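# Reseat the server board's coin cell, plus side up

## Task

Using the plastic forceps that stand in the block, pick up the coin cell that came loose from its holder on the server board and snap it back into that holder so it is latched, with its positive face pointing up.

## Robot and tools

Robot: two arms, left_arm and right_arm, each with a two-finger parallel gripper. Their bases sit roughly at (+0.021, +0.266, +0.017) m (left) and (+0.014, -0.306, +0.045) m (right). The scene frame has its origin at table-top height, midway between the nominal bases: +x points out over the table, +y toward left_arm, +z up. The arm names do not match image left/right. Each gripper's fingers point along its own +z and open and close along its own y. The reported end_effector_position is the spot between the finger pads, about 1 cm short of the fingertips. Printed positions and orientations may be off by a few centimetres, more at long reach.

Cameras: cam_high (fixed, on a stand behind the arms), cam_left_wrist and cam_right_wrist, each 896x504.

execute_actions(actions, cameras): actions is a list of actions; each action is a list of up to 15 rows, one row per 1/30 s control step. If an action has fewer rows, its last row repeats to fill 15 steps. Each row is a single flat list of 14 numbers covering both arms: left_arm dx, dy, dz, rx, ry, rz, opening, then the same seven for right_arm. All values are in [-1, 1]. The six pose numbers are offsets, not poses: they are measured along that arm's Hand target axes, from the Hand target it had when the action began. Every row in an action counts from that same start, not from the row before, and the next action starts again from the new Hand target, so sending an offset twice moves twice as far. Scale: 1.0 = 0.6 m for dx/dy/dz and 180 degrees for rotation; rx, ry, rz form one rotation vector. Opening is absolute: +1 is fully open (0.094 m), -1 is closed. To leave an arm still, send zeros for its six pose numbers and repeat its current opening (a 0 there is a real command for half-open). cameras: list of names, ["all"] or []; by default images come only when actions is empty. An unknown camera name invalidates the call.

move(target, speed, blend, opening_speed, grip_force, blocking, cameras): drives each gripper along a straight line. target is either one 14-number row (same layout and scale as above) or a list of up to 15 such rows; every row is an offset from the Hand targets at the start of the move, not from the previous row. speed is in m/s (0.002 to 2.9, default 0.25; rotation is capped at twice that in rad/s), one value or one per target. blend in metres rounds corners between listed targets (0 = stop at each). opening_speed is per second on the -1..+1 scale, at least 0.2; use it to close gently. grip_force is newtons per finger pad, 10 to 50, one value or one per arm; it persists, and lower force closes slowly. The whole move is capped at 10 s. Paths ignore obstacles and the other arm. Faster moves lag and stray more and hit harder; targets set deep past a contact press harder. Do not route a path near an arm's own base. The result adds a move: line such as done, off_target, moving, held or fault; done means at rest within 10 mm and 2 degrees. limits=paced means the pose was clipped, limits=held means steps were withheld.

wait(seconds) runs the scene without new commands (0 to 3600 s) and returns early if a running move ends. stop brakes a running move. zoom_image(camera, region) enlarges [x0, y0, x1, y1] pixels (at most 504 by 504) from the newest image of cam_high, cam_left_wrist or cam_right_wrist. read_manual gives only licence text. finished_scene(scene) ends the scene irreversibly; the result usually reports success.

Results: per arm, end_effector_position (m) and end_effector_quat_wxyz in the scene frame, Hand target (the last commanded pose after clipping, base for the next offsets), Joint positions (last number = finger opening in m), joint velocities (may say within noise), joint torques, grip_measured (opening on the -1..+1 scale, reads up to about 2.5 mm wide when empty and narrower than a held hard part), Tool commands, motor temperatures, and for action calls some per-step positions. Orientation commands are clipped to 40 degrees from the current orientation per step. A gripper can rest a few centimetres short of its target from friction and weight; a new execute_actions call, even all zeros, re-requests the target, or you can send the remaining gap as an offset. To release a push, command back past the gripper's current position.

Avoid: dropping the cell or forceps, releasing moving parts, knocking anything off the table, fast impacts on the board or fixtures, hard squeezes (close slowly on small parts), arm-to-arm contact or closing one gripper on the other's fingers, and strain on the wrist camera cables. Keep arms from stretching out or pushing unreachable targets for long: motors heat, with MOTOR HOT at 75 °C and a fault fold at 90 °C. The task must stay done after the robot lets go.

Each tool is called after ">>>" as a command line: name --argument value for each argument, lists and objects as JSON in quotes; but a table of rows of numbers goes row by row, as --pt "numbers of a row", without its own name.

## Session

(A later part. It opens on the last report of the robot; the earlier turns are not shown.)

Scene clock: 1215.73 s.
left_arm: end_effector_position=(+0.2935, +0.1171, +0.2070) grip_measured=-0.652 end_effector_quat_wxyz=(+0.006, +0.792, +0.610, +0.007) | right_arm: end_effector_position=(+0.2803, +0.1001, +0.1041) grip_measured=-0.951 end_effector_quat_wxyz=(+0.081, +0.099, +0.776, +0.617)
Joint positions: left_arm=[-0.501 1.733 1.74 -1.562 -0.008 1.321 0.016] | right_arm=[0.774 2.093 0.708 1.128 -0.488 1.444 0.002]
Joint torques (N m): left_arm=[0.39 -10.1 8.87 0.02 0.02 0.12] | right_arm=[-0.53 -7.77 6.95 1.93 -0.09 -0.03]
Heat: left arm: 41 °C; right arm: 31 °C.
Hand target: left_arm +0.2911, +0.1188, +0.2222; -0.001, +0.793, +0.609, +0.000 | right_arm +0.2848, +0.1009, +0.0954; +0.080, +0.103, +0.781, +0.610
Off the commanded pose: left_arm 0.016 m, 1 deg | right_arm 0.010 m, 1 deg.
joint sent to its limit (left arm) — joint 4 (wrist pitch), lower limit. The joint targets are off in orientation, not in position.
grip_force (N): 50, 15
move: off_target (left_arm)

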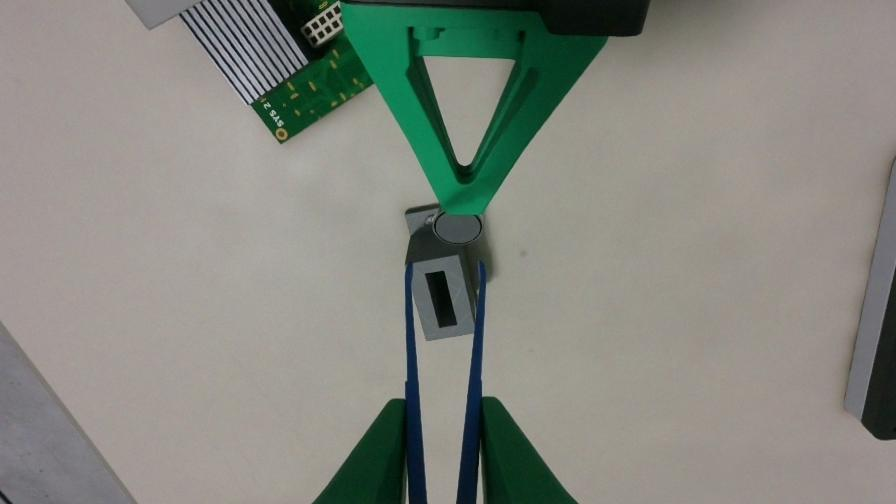

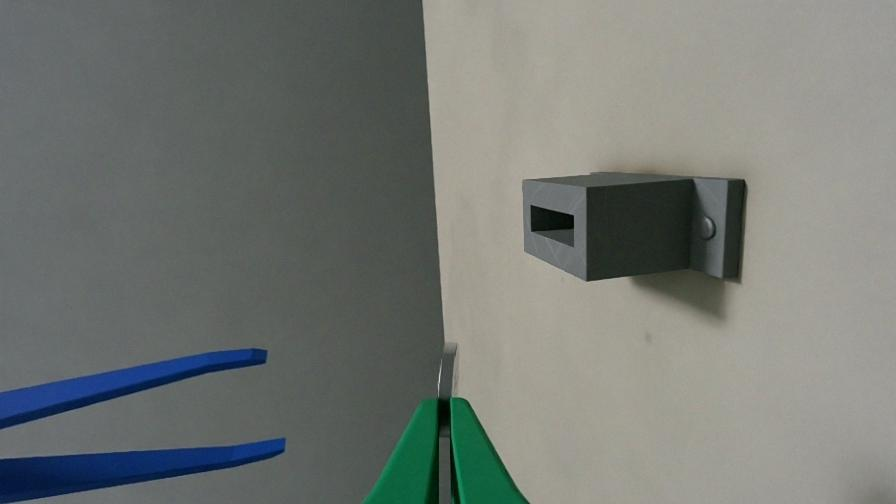

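>>> move --pt "0.1333 0 0 0 0 0 -0.65 0 0 0 0 0 0 -0.97" --pt "0.1333 0 0 0 0 0 -0.65 0 0 0 0 0 -0.5 -0.97" --pt "0.1333 0 0 0 0 0 -0.65 0 0 0 0 0 -1.0 -0.97" --blend '[0.02, 0.02, 0]' --speed 0.4 --cameras '["all"]'

>>> zoom_image --camera "cam_right_wrist" --region '[300, 200, 600, 504]'

>>> zoom_image --camera "cam_left_wrist" --region '[350, 0, 550, 200]'

Scene clock: 1241.47 s.
left_arm: end_effector_position=(+0.3204, +0.1945, +0.2165) grip_measured=-0.652 end_effector_quat_wxyz=(+0.015, +0.792, +0.610, +0.020) | right_arm: end_effector_position=(+0.2805, +0.0997, +0.1015) grip_measured=-0.951 end_effector_quat_wxyz=(-0.615, +0.778, -0.096, +0.084)
Joint positions: left_arm=[-0.239 1.7 1.74 -1.563 -0.013 1.583 0.016] | right_arm=[0.774 2.099 0.708 1.129 -0.486 -1.708 0.002]
Joint torques (N m): left_arm=[0.39 -9.43 6.13 0.09 0.07 0.13] | right_arm=[-0.51 -8.27 6.97 1.92 -0.11 0.1]
Heat: left arm: 40 °C; right arm: 32 °C.
Hand target: left_arm +0.3118, +0.1960, +0.2223; -0.001, +0.793, +0.609, +0.000 | right_arm +0.2847, +0.1009, +0.0953; -0.610, +0.781, -0.103, +0.080
Off the commanded pose: left_arm 0.010 m, 3 deg | right_arm 0.008 m, 1 deg.
joint sent to its limit (left arm) — joint 4 (wrist pitch), lower limit. The joint targets are off in orientation, not in position.
grip_force (N): 50, 15
move: off_target (left_arm)

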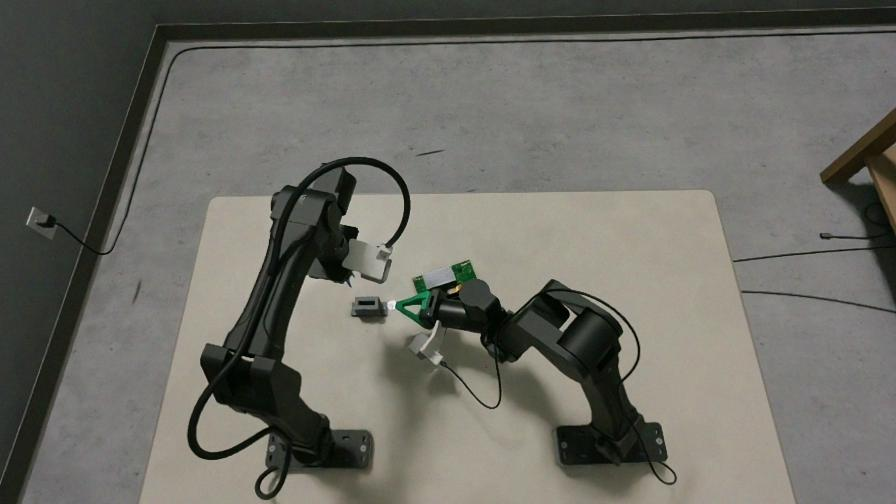

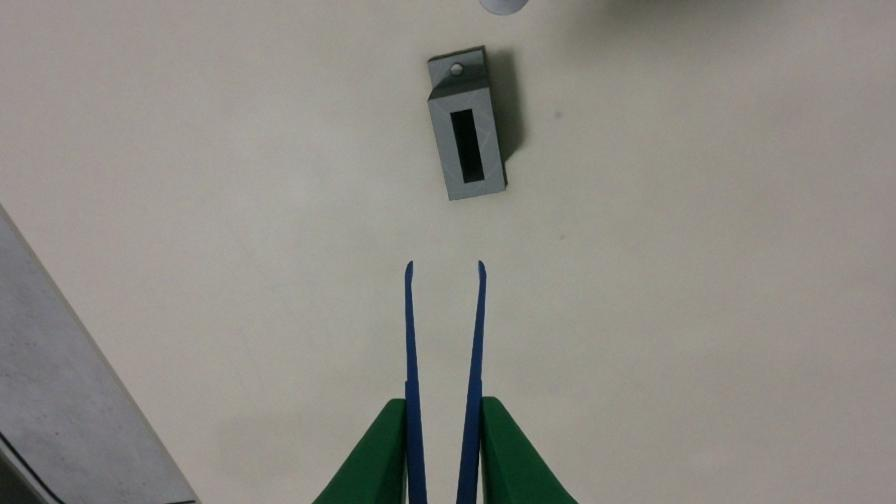

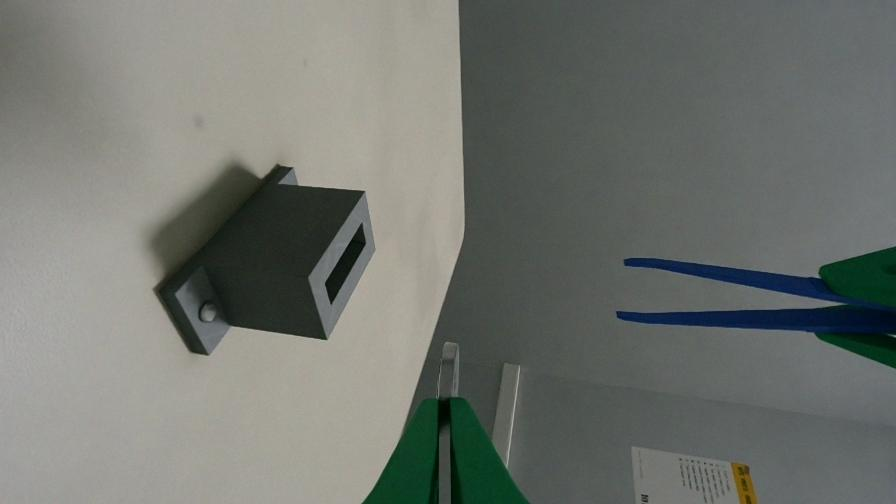

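Scaled by 1.658 from the camera's image (finer frame: 1280x720).

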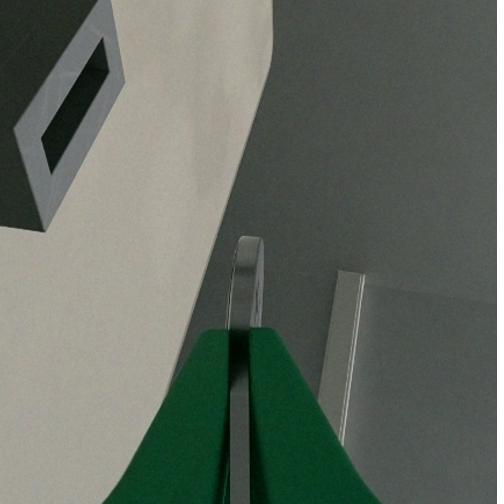

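Scaled by 2.520 from the camera's image (finer frame: 1280x720).

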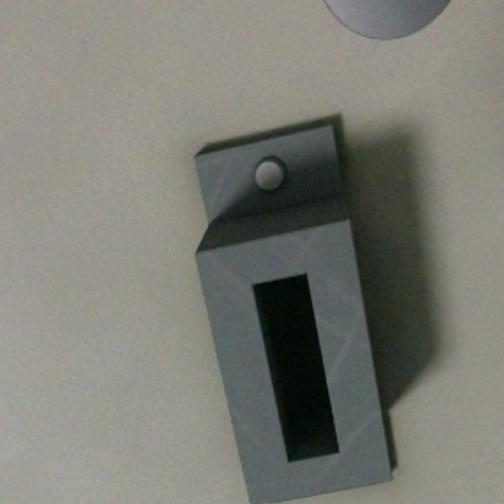

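>>> move --pt "-0.1333 0 0.01 0 0 0 -0.65 0 0 0 0 0 0 -0.97" --pt "-0.1333 0 0.0455 0 0 0 -0.65 0 0 0 0 0 0 -0.97" --blend '[0.01, 0]' --speed 0.15 --cameras '["cam_left_wrist", "cam_right_wrist"]'

>>> zoom_image --camera "cam_right_wrist" --region '[350, 250, 600, 504]'

>>> zoom_image --camera "cam_left_wrist" --region '[370, 150, 530, 310]'

Scene clock: 1255.00 s.
left_arm: end_effector_position=(+0.2916, +0.1222, +0.2056) grip_measured=-0.652 end_effector_quat_wxyz=(+0.010, +0.793, +0.609, +0.010) | right_arm: end_effector_position=(+0.2805, +0.0997, +0.1015) grip_measured=-0.951 end_effector_quat_wxyz=(-0.615, +0.778, -0.096, +0.084)
Joint positions: left_arm=[-0.491 1.705 1.702 -1.542 -0.01 1.334 0.016] | right_arm=[0.774 2.099 0.708 1.129 -0.486 -1.708 0.002]
Joint torques (N m): left_arm=[-0.53 -5.24 5.41 0.4 0.04 -0.02] | right_arm=[-0.51 -8.28 6.98 1.92 -0.11 0.11]
Heat: left arm: 40 °C; right arm: 32 °C.
Hand target: left_arm +0.2911, +0.1188, +0.1949; -0.001, +0.793, +0.609, +0.000 | right_arm +0.2847, +0.1009, +0.0953; -0.610, +0.781, -0.103, +0.080
Off the commanded pose: left_arm 0.011 m, 2 deg | right_arm 0.008 m, 1 deg.
grip_force (N): 50, 15
move: off_target (left_arm)

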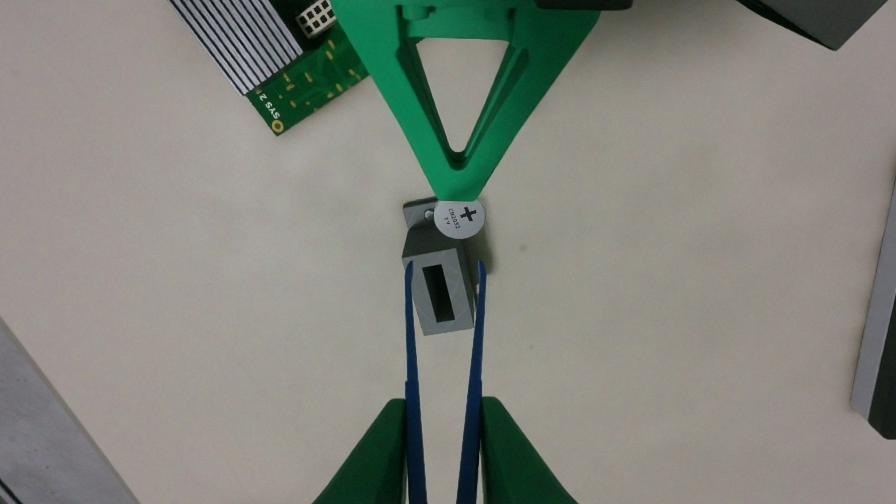

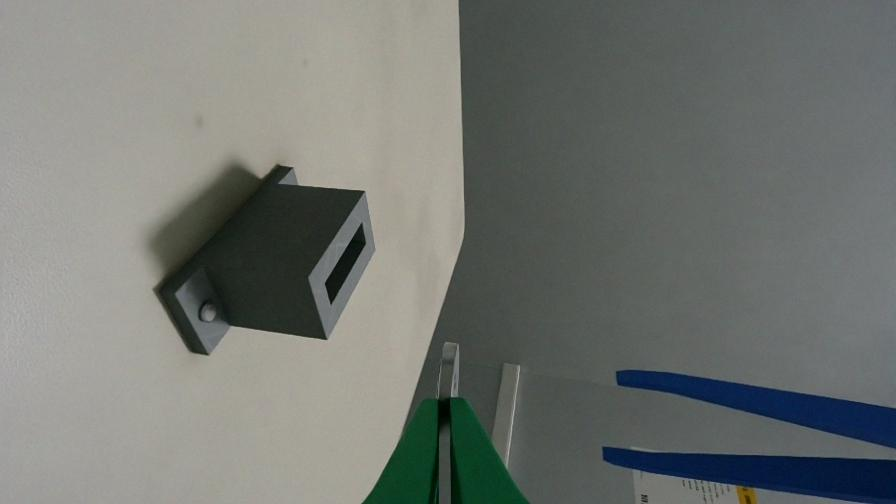

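Scaled by 1.984 from the camera's image (finer frame: 1280x720).

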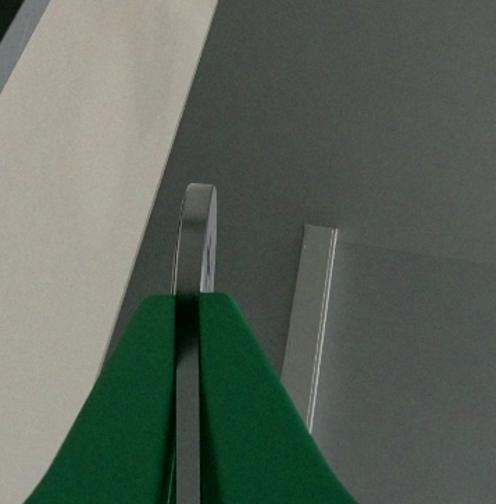

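Scaled by 3.150 from the camera's image (finer frame: 1280x720).

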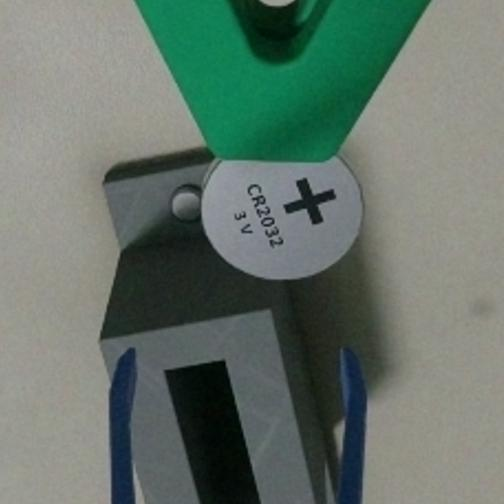

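>>> move --target '[-0.01, -0.0092, 0.0367, 0, 0, 0, -0.65, 0, 0, 0, 0, 0, 0, -0.97]' --speed 0.12 --cameras '["cam_left_wrist", "cam_right_wrist"]'

>>> zoom_image --camera "cam_right_wrist" --region '[350, 250, 600, 504]'

>>> zoom_image --camera "cam_left_wrist" --region '[370, 170, 530, 330]'

Scene clock: 1291.13 s.
left_arm: end_effector_position=(+0.2867, +0.1167, +0.1757) grip_measured=-0.652 end_effector_quat_wxyz=(-0.003, +0.793, +0.609, +0.004) | right_arm: end_effector_position=(+0.2805, +0.0997, +0.1015) grip_measured=-0.951 end_effector_quat_wxyz=(-0.615, +0.778, -0.096, +0.084)
Joint positions: left_arm=[-0.515 1.705 1.582 -1.45 -0.01 1.31 0.016] | right_arm=[0.774 2.099 0.708 1.129 -0.486 -1.708 0.002]
Joint torques (N m): left_arm=[-0.5 -7.73 5.46 0.35 0.03 -0.01] | right_arm=[-0.53 -8.28 6.99 1.92 -0.11 0.11]
Heat: left arm: 37 °C; right arm: 32 °C.
Hand target: left_arm +0.2842, +0.1145, +0.1729; -0.001, +0.793, +0.609, +0.000 | right_arm +0.2847, +0.1009, +0.0953; -0.610, +0.781, -0.103, +0.080
Off the commanded pose: left_arm 0.004 m, 1 deg | right_arm 0.008 m, 1 deg.
grip_force (N): 50, 15
move: done

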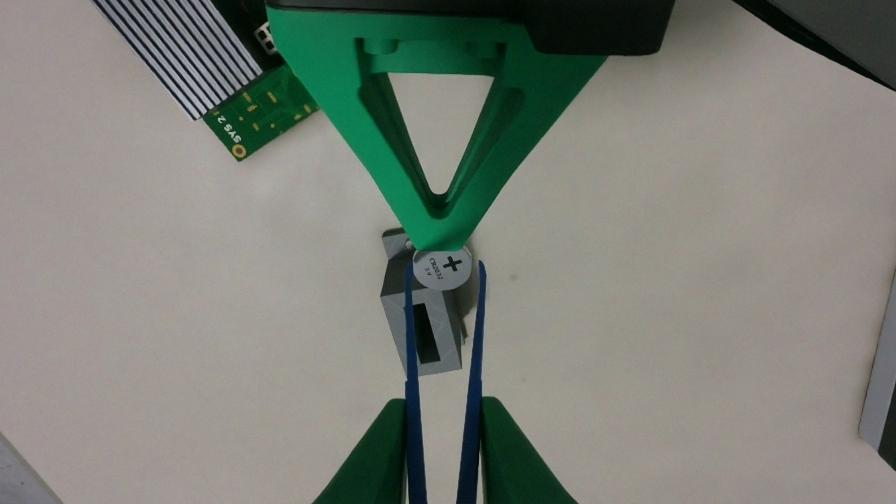

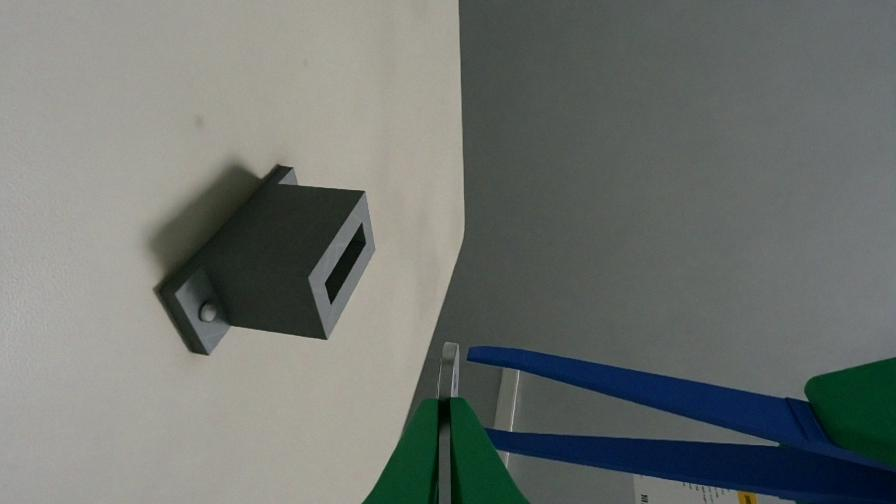

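Scaled by 1.984 from the camera's image (finer frame: 1280x720).

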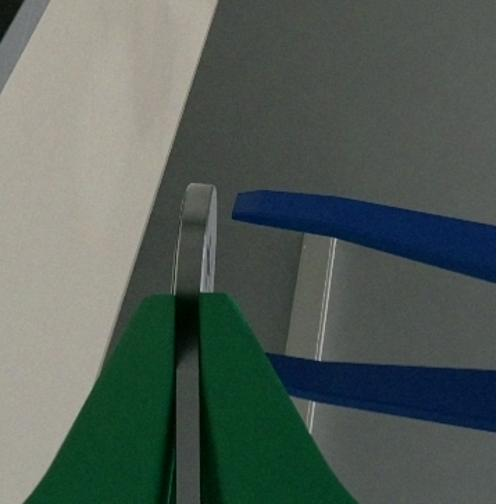

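Scaled by 3.150 from the camera's image (finer frame: 1280x720).

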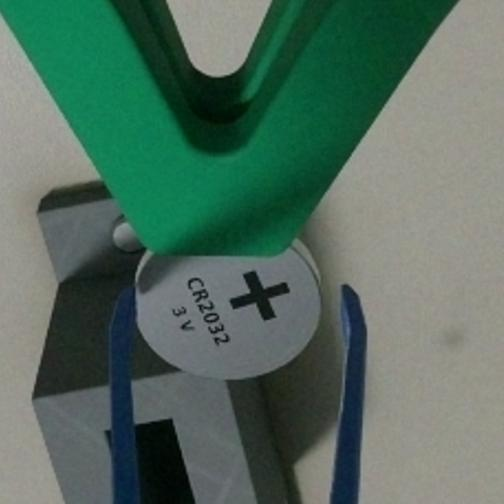

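>>> move --target '[0, 0.0067, 0, 0, 0, 0, -0.65, 0, 0, 0, 0, 0, 0, -0.97]' --speed 0.05 --cameras '["cam_left_wrist", "cam_right_wrist"]'

>>> zoom_image --camera "cam_left_wrist" --region '[370, 170, 530, 330]'

Scene clock: 1312.47 s.
left_arm: end_effector_position=(+0.2867, +0.1166, +0.1757) grip_measured=-0.652 end_effector_quat_wxyz=(-0.003, +0.793, +0.609, +0.004) | right_arm: end_effector_position=(+0.2805, +0.0997, +0.1015) grip_measured=-0.951 end_effector_quat_wxyz=(-0.615, +0.778, -0.096, +0.084)
Joint positions: left_arm=[-0.515 1.705 1.582 -1.449 -0.01 1.31 0.016] | right_arm=[0.774 2.099 0.708 1.129 -0.486 -1.708 0.002]
Joint torques (N m): left_arm=[-0.2 -6.46 6.87 0.33 0.05 0.01] | right_arm=[-0.51 -8.27 6.98 1.92 -0.11 0.11]
Heat: left arm: 37 °C; right arm: 32 °C.
Hand target: left_arm +0.2881, +0.1135, +0.1729; -0.001, +0.793, +0.609, +0.000 | right_arm +0.2847, +0.1009, +0.0953; -0.610, +0.781, -0.103, +0.080
Off the commanded pose: left_arm 0.004 m, 1 deg | right_arm 0.008 m, 1 deg.
grip_force (N): 50, 15
move: done

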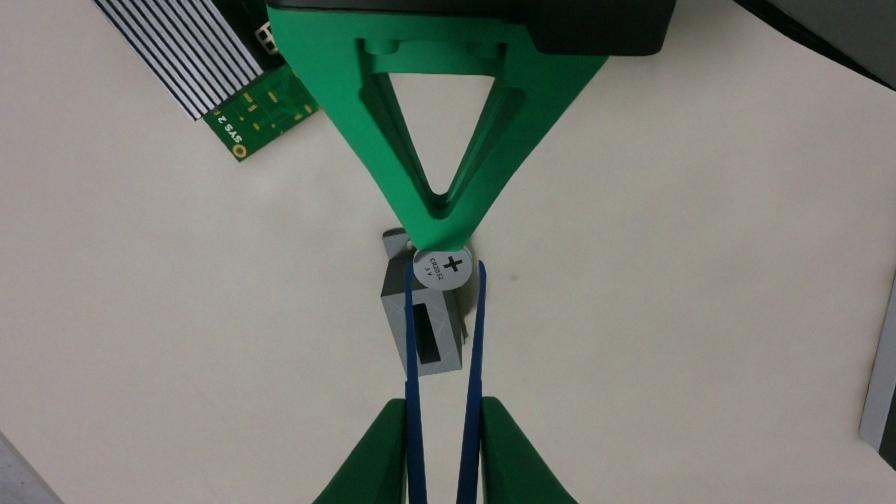

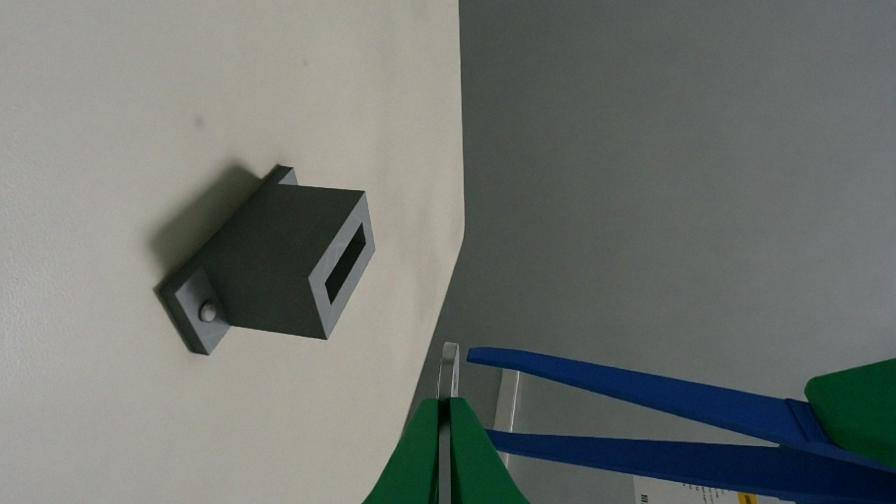

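Scaled by 3.150 from the camera's image (finer frame: 1280x720).

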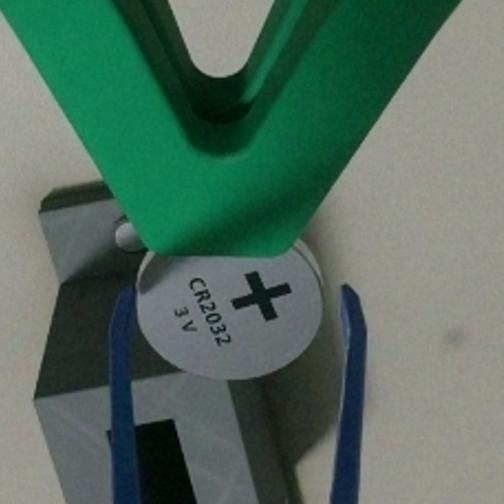

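>>> move --target '[0, 0.0042, 0, 0, 0, 0, -0.65, 0, 0, 0, 0, 0, 0, -0.97]' --speed 0.05 --cameras '["cam_left_wrist"]'

>>> zoom_image --camera "cam_left_wrist" --region '[370, 170, 530, 330]'

Scene clock: 1324.00 s.
left_arm: end_effector_position=(+0.2867, +0.1166, +0.1757) grip_measured=-0.652 end_effector_quat_wxyz=(-0.003, +0.793, +0.609, +0.004) | right_arm: end_effector_position=(+0.2805, +0.0997, +0.1015) grip_measured=-0.951 end_effector_quat_wxyz=(-0.615, +0.778, -0.096, +0.084)
Joint positions: left_arm=[-0.515 1.705 1.582 -1.449 -0.01 1.31 0.016] | right_arm=[0.774 2.099 0.708 1.129 -0.486 -1.708 0.002]
Joint torques (N m): left_arm=[-0.02 -5.67 7.73 0.32 0.05 0.03] | right_arm=[-0.51 -8.27 6.98 1.92 -0.11 0.1]
Heat: left arm: 37 °C; right arm: 32 °C.
Hand target: left_arm +0.2905, +0.1128, +0.1729; -0.001, +0.793, +0.609, +0.000 | right_arm +0.2847, +0.1009, +0.0953; -0.610, +0.781, -0.103, +0.080
Off the commanded pose: left_arm 0.006 m, 1 deg | right_arm 0.008 m, 1 deg.
grip_force (N): 50, 15
move: done

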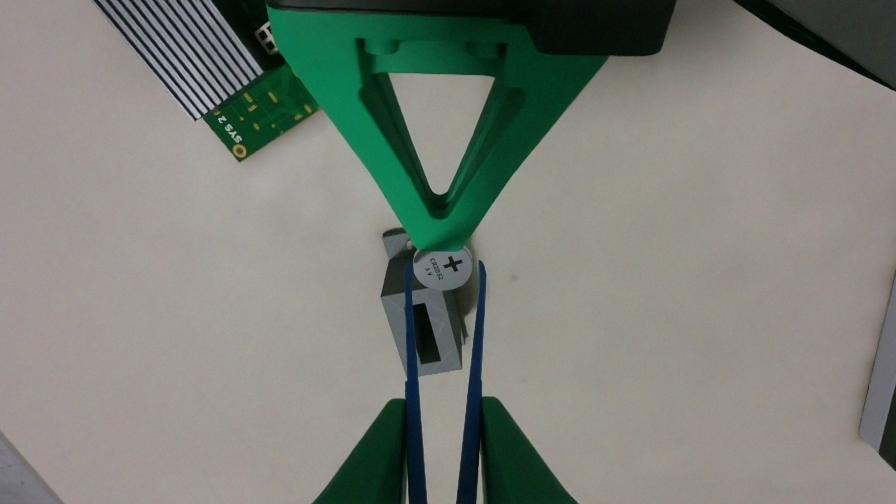

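Scaled by 3.150 from the camera's image (finer frame: 1280x720).

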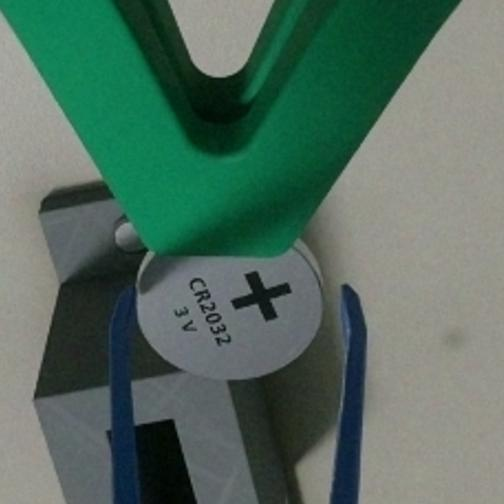

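>>> move --pt "0 -0.0088 0 0 0 0 -0.635 0 0 0 0 0 0 -0.97" --pt "0 -0.0088 0.009 0 0 0 -0.635 0 0 0 0 0 0 -0.97" --speed 0.05 --opening_speed 0.3 --cameras '["cam_left_wrist", "cam_right_wrist"]'

>>> zoom_image --camera "cam_left_wrist" --region '[370, 170, 530, 330]'

>>> zoom_image --camera "cam_right_wrist" --region '[350, 250, 600, 504]'

Scene clock: 1340.87 s.
left_arm: end_effector_position=(+0.2877, +0.1161, +0.1711) grip_measured=-0.637 end_effector_quat_wxyz=(-0.002, +0.793, +0.609, +0.005) | right_arm: end_effector_position=(+0.2805, +0.0997, +0.1015) grip_measured=-0.951 end_effector_quat_wxyz=(-0.615, +0.778, -0.096, +0.084)
Joint positions: left_arm=[-0.515 1.705 1.564 -1.429 -0.01 1.31 0.017] | right_arm=[0.774 2.099 0.708 1.129 -0.486 -1.708 0.002]
Joint torques (N m): left_arm=[-0.4 -7.53 5.52 0.33 0.05 -0.02] | right_arm=[-0.51 -8.27 6.99 1.92 -0.12 0.1]
Heat: left arm: 37 °C; right arm: 32 °C.
Hand target: left_arm +0.2854, +0.1142, +0.1675; -0.001, +0.793, +0.609, +0.000 | right_arm +0.2847, +0.1009, +0.0953; -0.610, +0.781, -0.103, +0.080
Off the commanded pose: left_arm 0.005 m, 1 deg | right_arm 0.008 m, 1 deg.
grip_force (N): 50, 15
move: done

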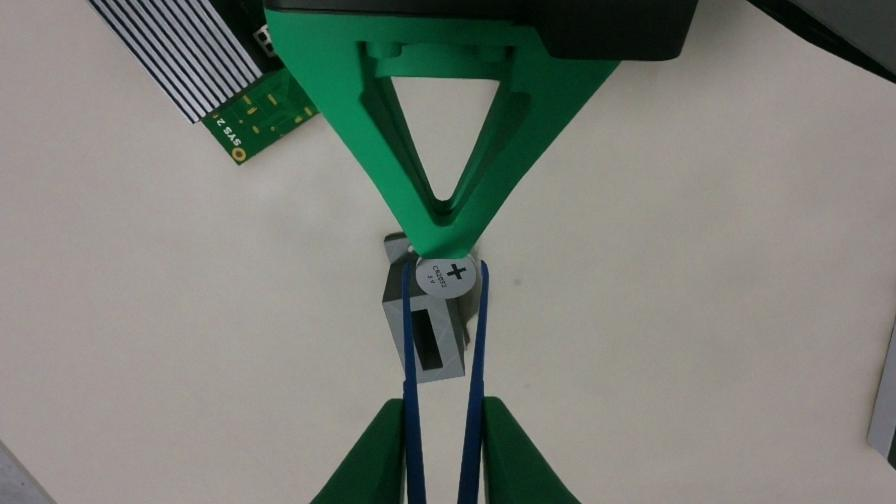

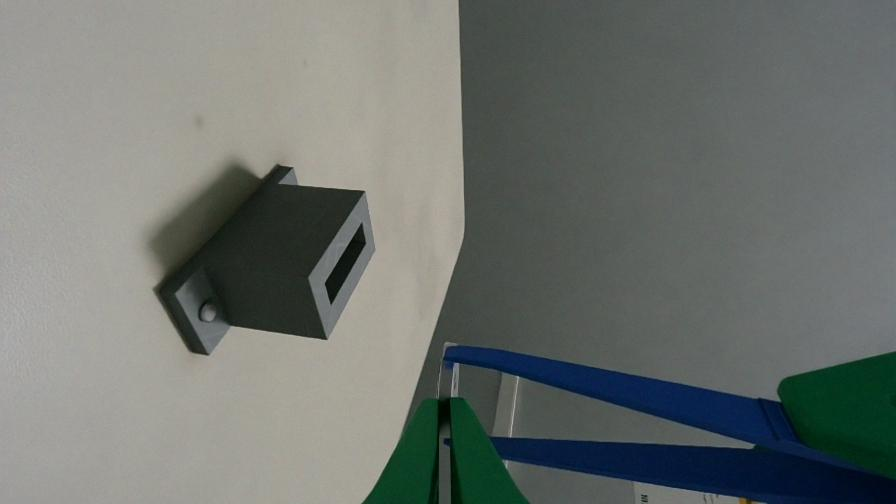

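Scaled by 3.150 from the camera's image (finer frame: 1280x720).

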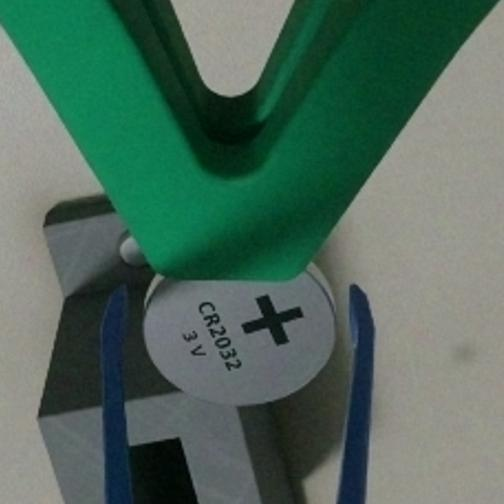

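Scaled by 1.984 from the camera's image (finer frame: 1280x720).

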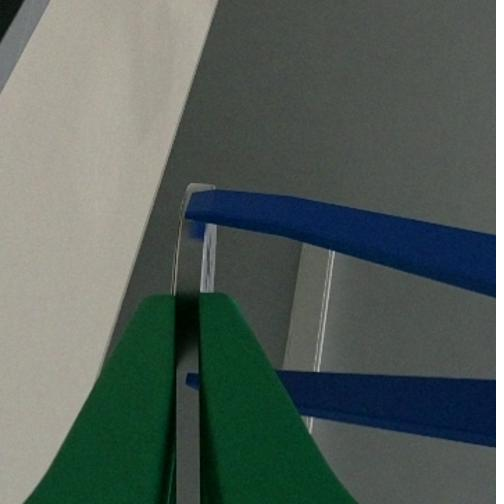

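>>> move --target '[0, 0, 0, 0, 0, 0, -0.725, 0, 0, 0, 0, 0, 0, -0.97]' --opening_speed 0.2 --cameras '["cam_left_wrist", "cam_right_wrist"]'

>>> zoom_image --camera "cam_left_wrist" --region '[370, 170, 530, 330]'

>>> zoom_image --camera "cam_right_wrist" --region '[350, 250, 600, 504]'

Scene clock: 1354.10 s.
left_arm: end_effector_position=(+0.2877, +0.1160, +0.1711) grip_measured=-0.722 end_effector_quat_wxyz=(-0.001, +0.793, +0.609, +0.005) | right_arm: end_effector_position=(+0.2805, +0.0997, +0.1015) grip_measured=-0.951 end_effector_quat_wxyz=(-0.615, +0.778, -0.096, +0.084)
Joint positions: left_arm=[-0.515 1.705 1.564 -1.428 -0.01 1.31 0.013] | right_arm=[0.774 2.099 0.708 1.129 -0.486 -1.708 0.002]
Joint torques (N m): left_arm=[-0.39 -7.53 5.48 0.36 0.05 -0.02] | right_arm=[-0.51 -8.27 6.99 1.92 -0.12 0.09]
Heat: left arm: 37 °C; right arm: 32 °C.
Hand target: left_arm +0.2854, +0.1142, +0.1675; -0.001, +0.793, +0.609, +0.000 | right_arm +0.2847, +0.1009, +0.0953; -0.610, +0.781, -0.103, +0.080
Off the commanded pose: left_arm 0.005 m, 1 deg | right_arm 0.008 m, 1 deg.
grip_force (N): 50, 15
move: done

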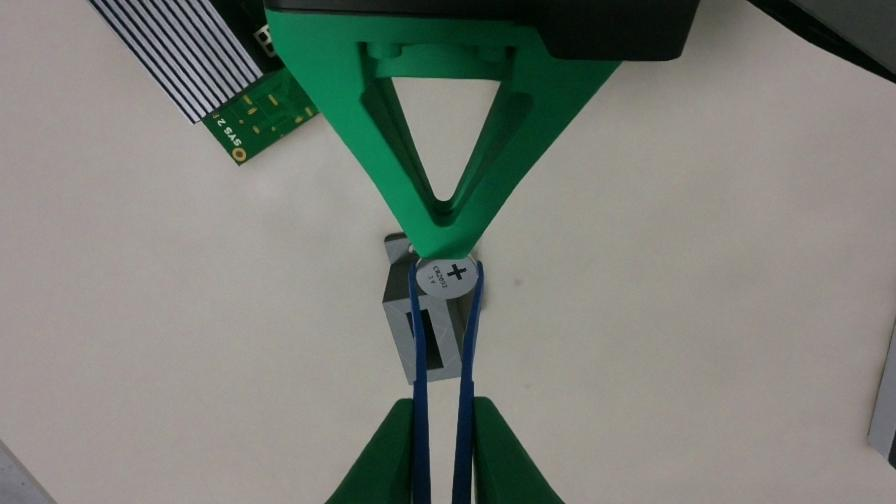

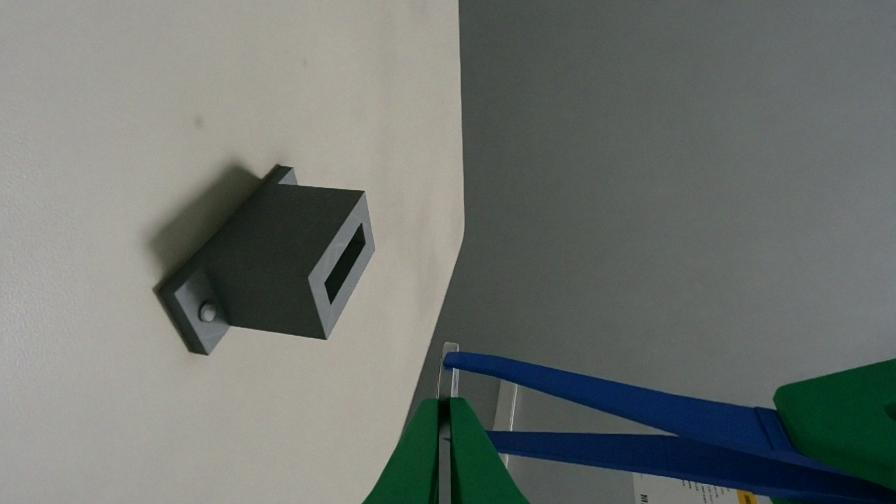

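Scaled by 3.150 from the camera's image (finer frame: 1280x720).

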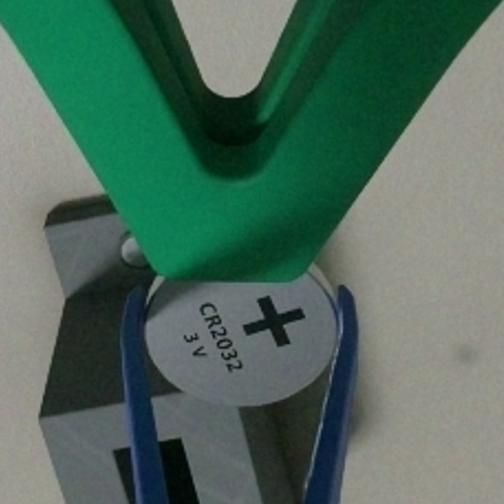

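Scaled by 1.984 from the camera's image (finer frame: 1280x720).

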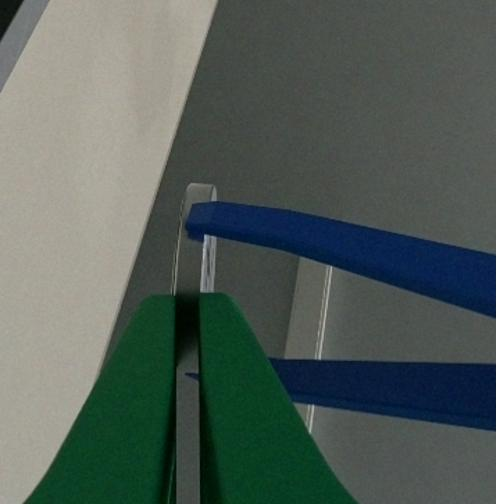

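>>> move --pt "0 0 0 0 0 0 -0.725 0 0 0 0 0 0 -0.6" --pt "0 0 0 0 0 0 -0.725 0 0 -0.167 0 0 0 -0.6" --opening_speed 0.3 --speed 0.1 --grip_force '[50, 50]' --cameras '["cam_left_wrist", "cam_right_wrist"]'

>>> zoom_image --camera "cam_left_wrist" --region '[370, 170, 530, 330]'

>>> zoom_image --camera "cam_right_wrist" --region '[350, 150, 600, 404]'

Scene clock: 1371.07 s.
left_arm: end_effector_position=(+0.2877, +0.1160, +0.1711) grip_measured=-0.722 end_effector_quat_wxyz=(-0.001, +0.793, +0.609, +0.005) | right_arm: end_effector_position=(+0.2641, +0.0109, +0.1205) grip_measured=-0.601 end_effector_quat_wxyz=(-0.614, +0.778, -0.099, +0.092)
Joint positions: left_arm=[-0.515 1.705 1.564 -1.428 -0.01 1.31 0.013] | right_arm=[0.587 1.848 0.407 1.147 -0.65 -1.773 0.019]
Joint torques (N m): left_arm=[-0.39 -7.51 5.49 0.35 0.04 0] | right_arm=[-0.79 -9.07 3.59 1.74 -0.36 0.11]
Heat: left arm: 37 °C; right arm: 32 °C.
Hand target: left_arm +0.2854, +0.1142, +0.1675; -0.001, +0.793, +0.609, +0.000 | right_arm +0.2597, +0.0071, +0.1198; -0.610, +0.781, -0.102, +0.080
Off the commanded pose: left_arm 0.005 m, 1 deg | right_arm 0.006 m, 2 deg.
move: done

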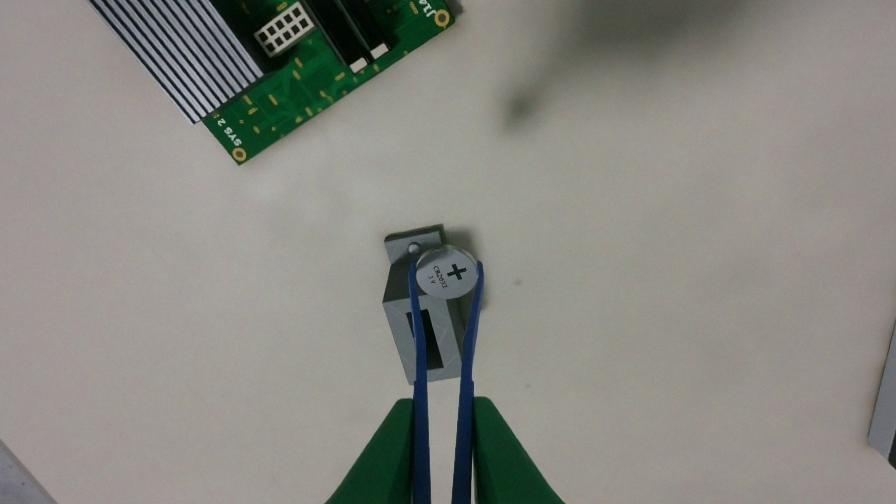

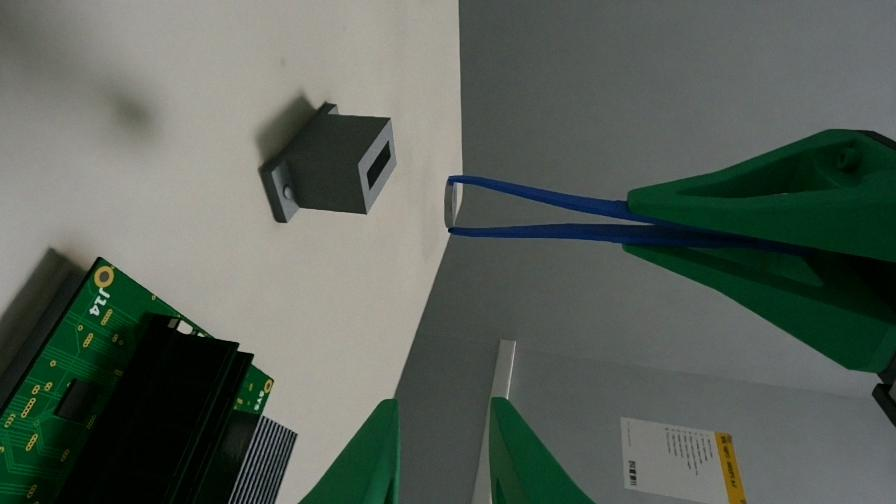

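Scaled by 3.150 from the camera's image (finer frame: 1280x720).

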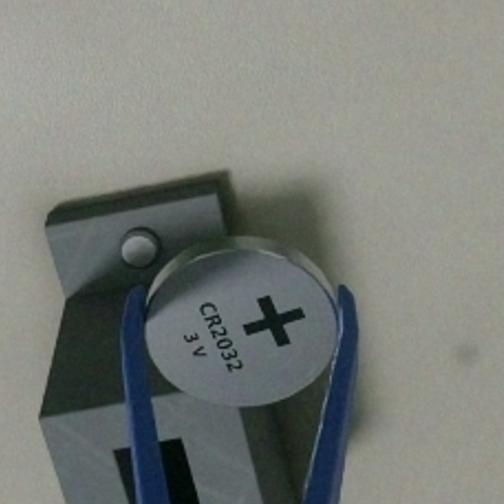

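Scaled by 1.984 from the camera's image (finer frame: 1280x720).

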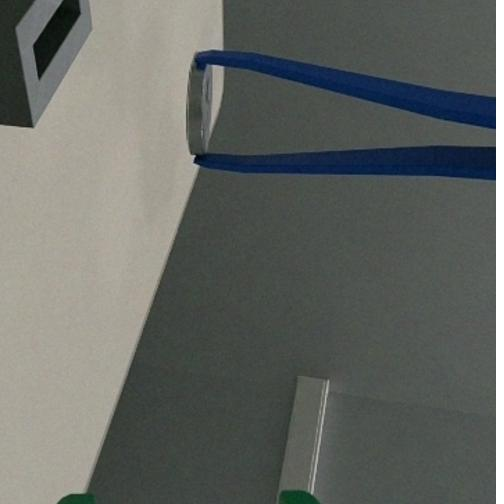

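>>> move --pt "0 0 0 0 0 0 -0.725 0 0 -0.08 0 0 0.5 -0.6" --pt "0 0 0 0 0 0 -0.725 0.2055 0.0887 -0.1758 -0.0778 -0.0688 0.4713 -0.6" --pt "-0.1665 0.1502 0.0292 0 0 -0.4106 -0.725 0.2055 0.0887 -0.1758 -0.0778 -0.0688 0.4713 -0.6" --blend '[0.03, 0.02, 0]' --speed '[0.4, 0.4, 0.25]' --cameras '["all"]'

>>> zoom_image --camera "cam_left_wrist" --region '[350, 150, 570, 350]'

>>> zoom_image --camera "cam_right_wrist" --region '[350, 100, 570, 300]'

Scene clock: 1436.30 s.
left_arm: end_effector_position=(+0.3469, -0.0026, +0.1580) grip_measured=-0.722 end_effector_quat_wxyz=(+0.013, +0.269, +0.963, -0.004) | right_arm: end_effector_position=(+0.3493, -0.1396, +0.0978) grip_measured=-0.601 end_effector_quat_wxyz=(-0.428, +0.578, -0.547, -0.428)
Joint positions: left_arm=[-0.687 2.176 2.161 -1.528 -0.004 -0.148 0.013] | right_arm=[-0.064 2.157 1.186 -0.786 -1.295 -1.794 0.019]
Joint torques (N m): left_arm=[-0.5 -8.53 9.07 0.08 0 -0.08] | right_arm=[0.91 -8.44 7.21 0.13 -0.73 -0.01]
Heat: left arm: 37 °C; right arm: 31 °C.
Hand target: left_arm +0.3466, -0.0056, +0.1499; -0.001, +0.268, +0.963, +0.000 | right_arm +0.3491, -0.1360, +0.0936; -0.420, +0.574, -0.548, -0.440
Off the commanded pose: left_arm 0.009 m, 2 deg | right_arm 0.006 m, 2 deg.
move: done

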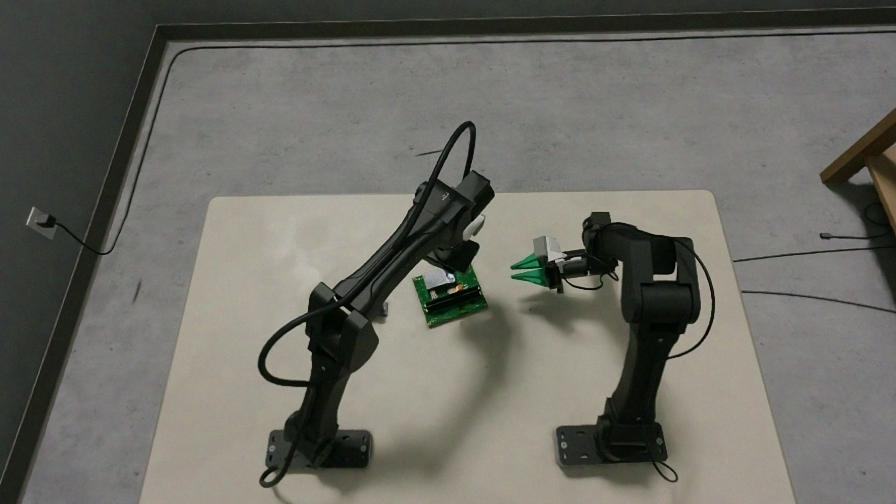

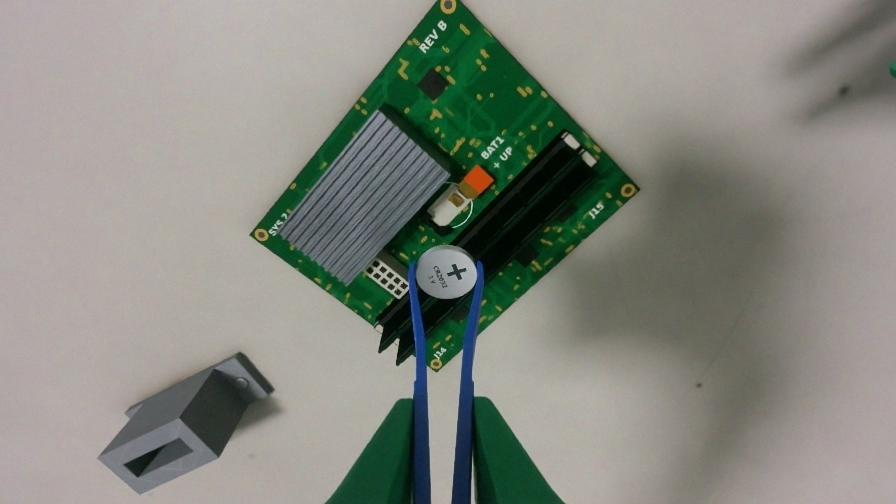

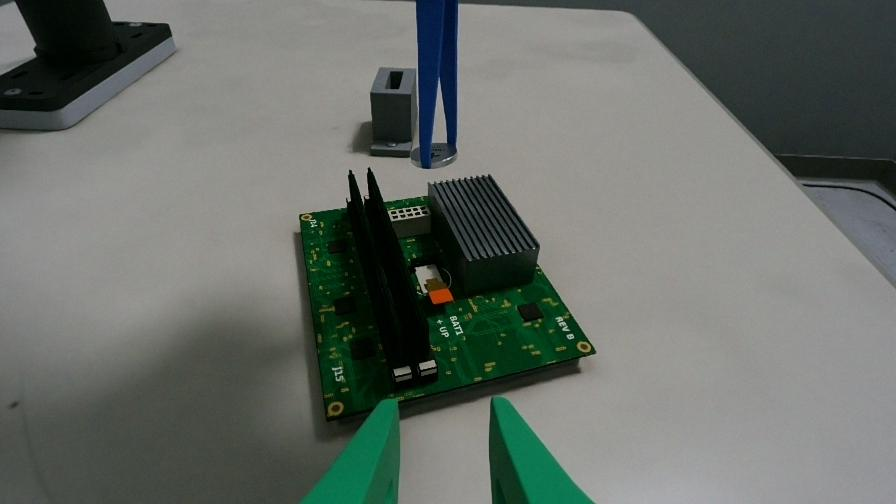

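Scaled by 2.291 from the camera's image (finer frame: 1280x720).

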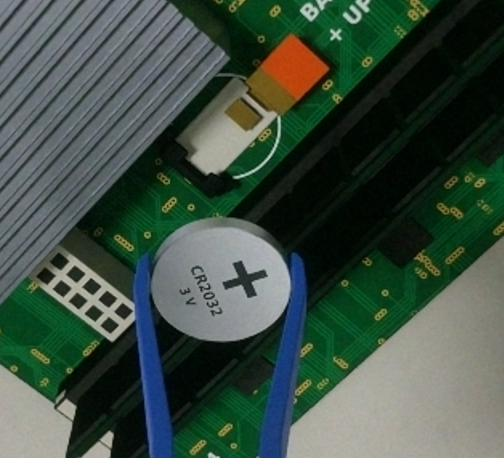

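Scaled by 2.291 from the camera's image (finer frame: 1280x720).

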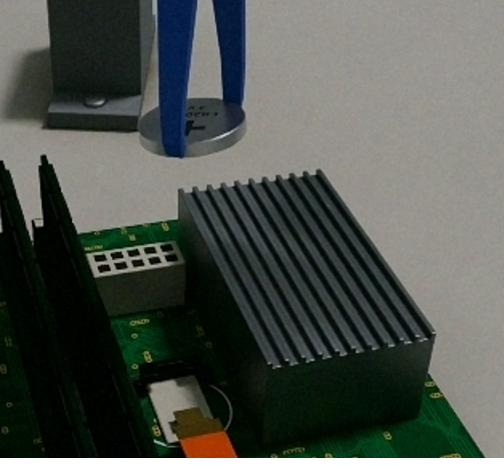

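>>> zoom_image --camera "cam_right_wrist" --region '[395, 240, 475, 320]'

>>> zoom_image --camera "cam_left_wrist" --region '[420, 150, 510, 240]'

Scaled by 6.300 from the camera's image (finer frame: 1280x720).

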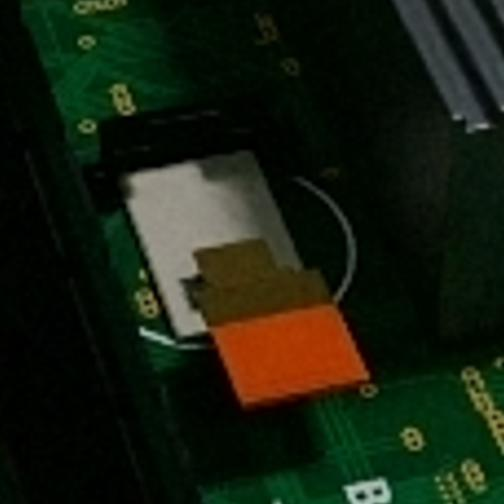

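Scaled by 5.600 from the camera's image (finer frame: 1280x720).

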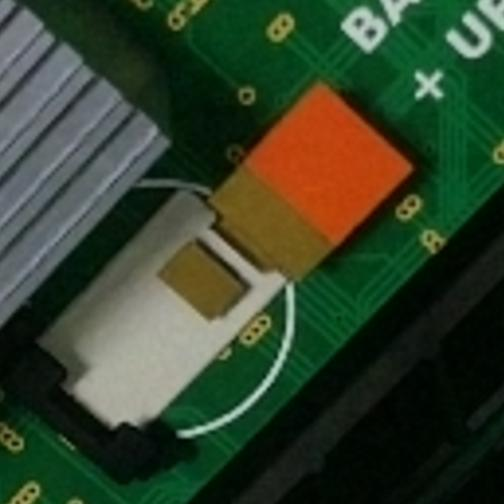

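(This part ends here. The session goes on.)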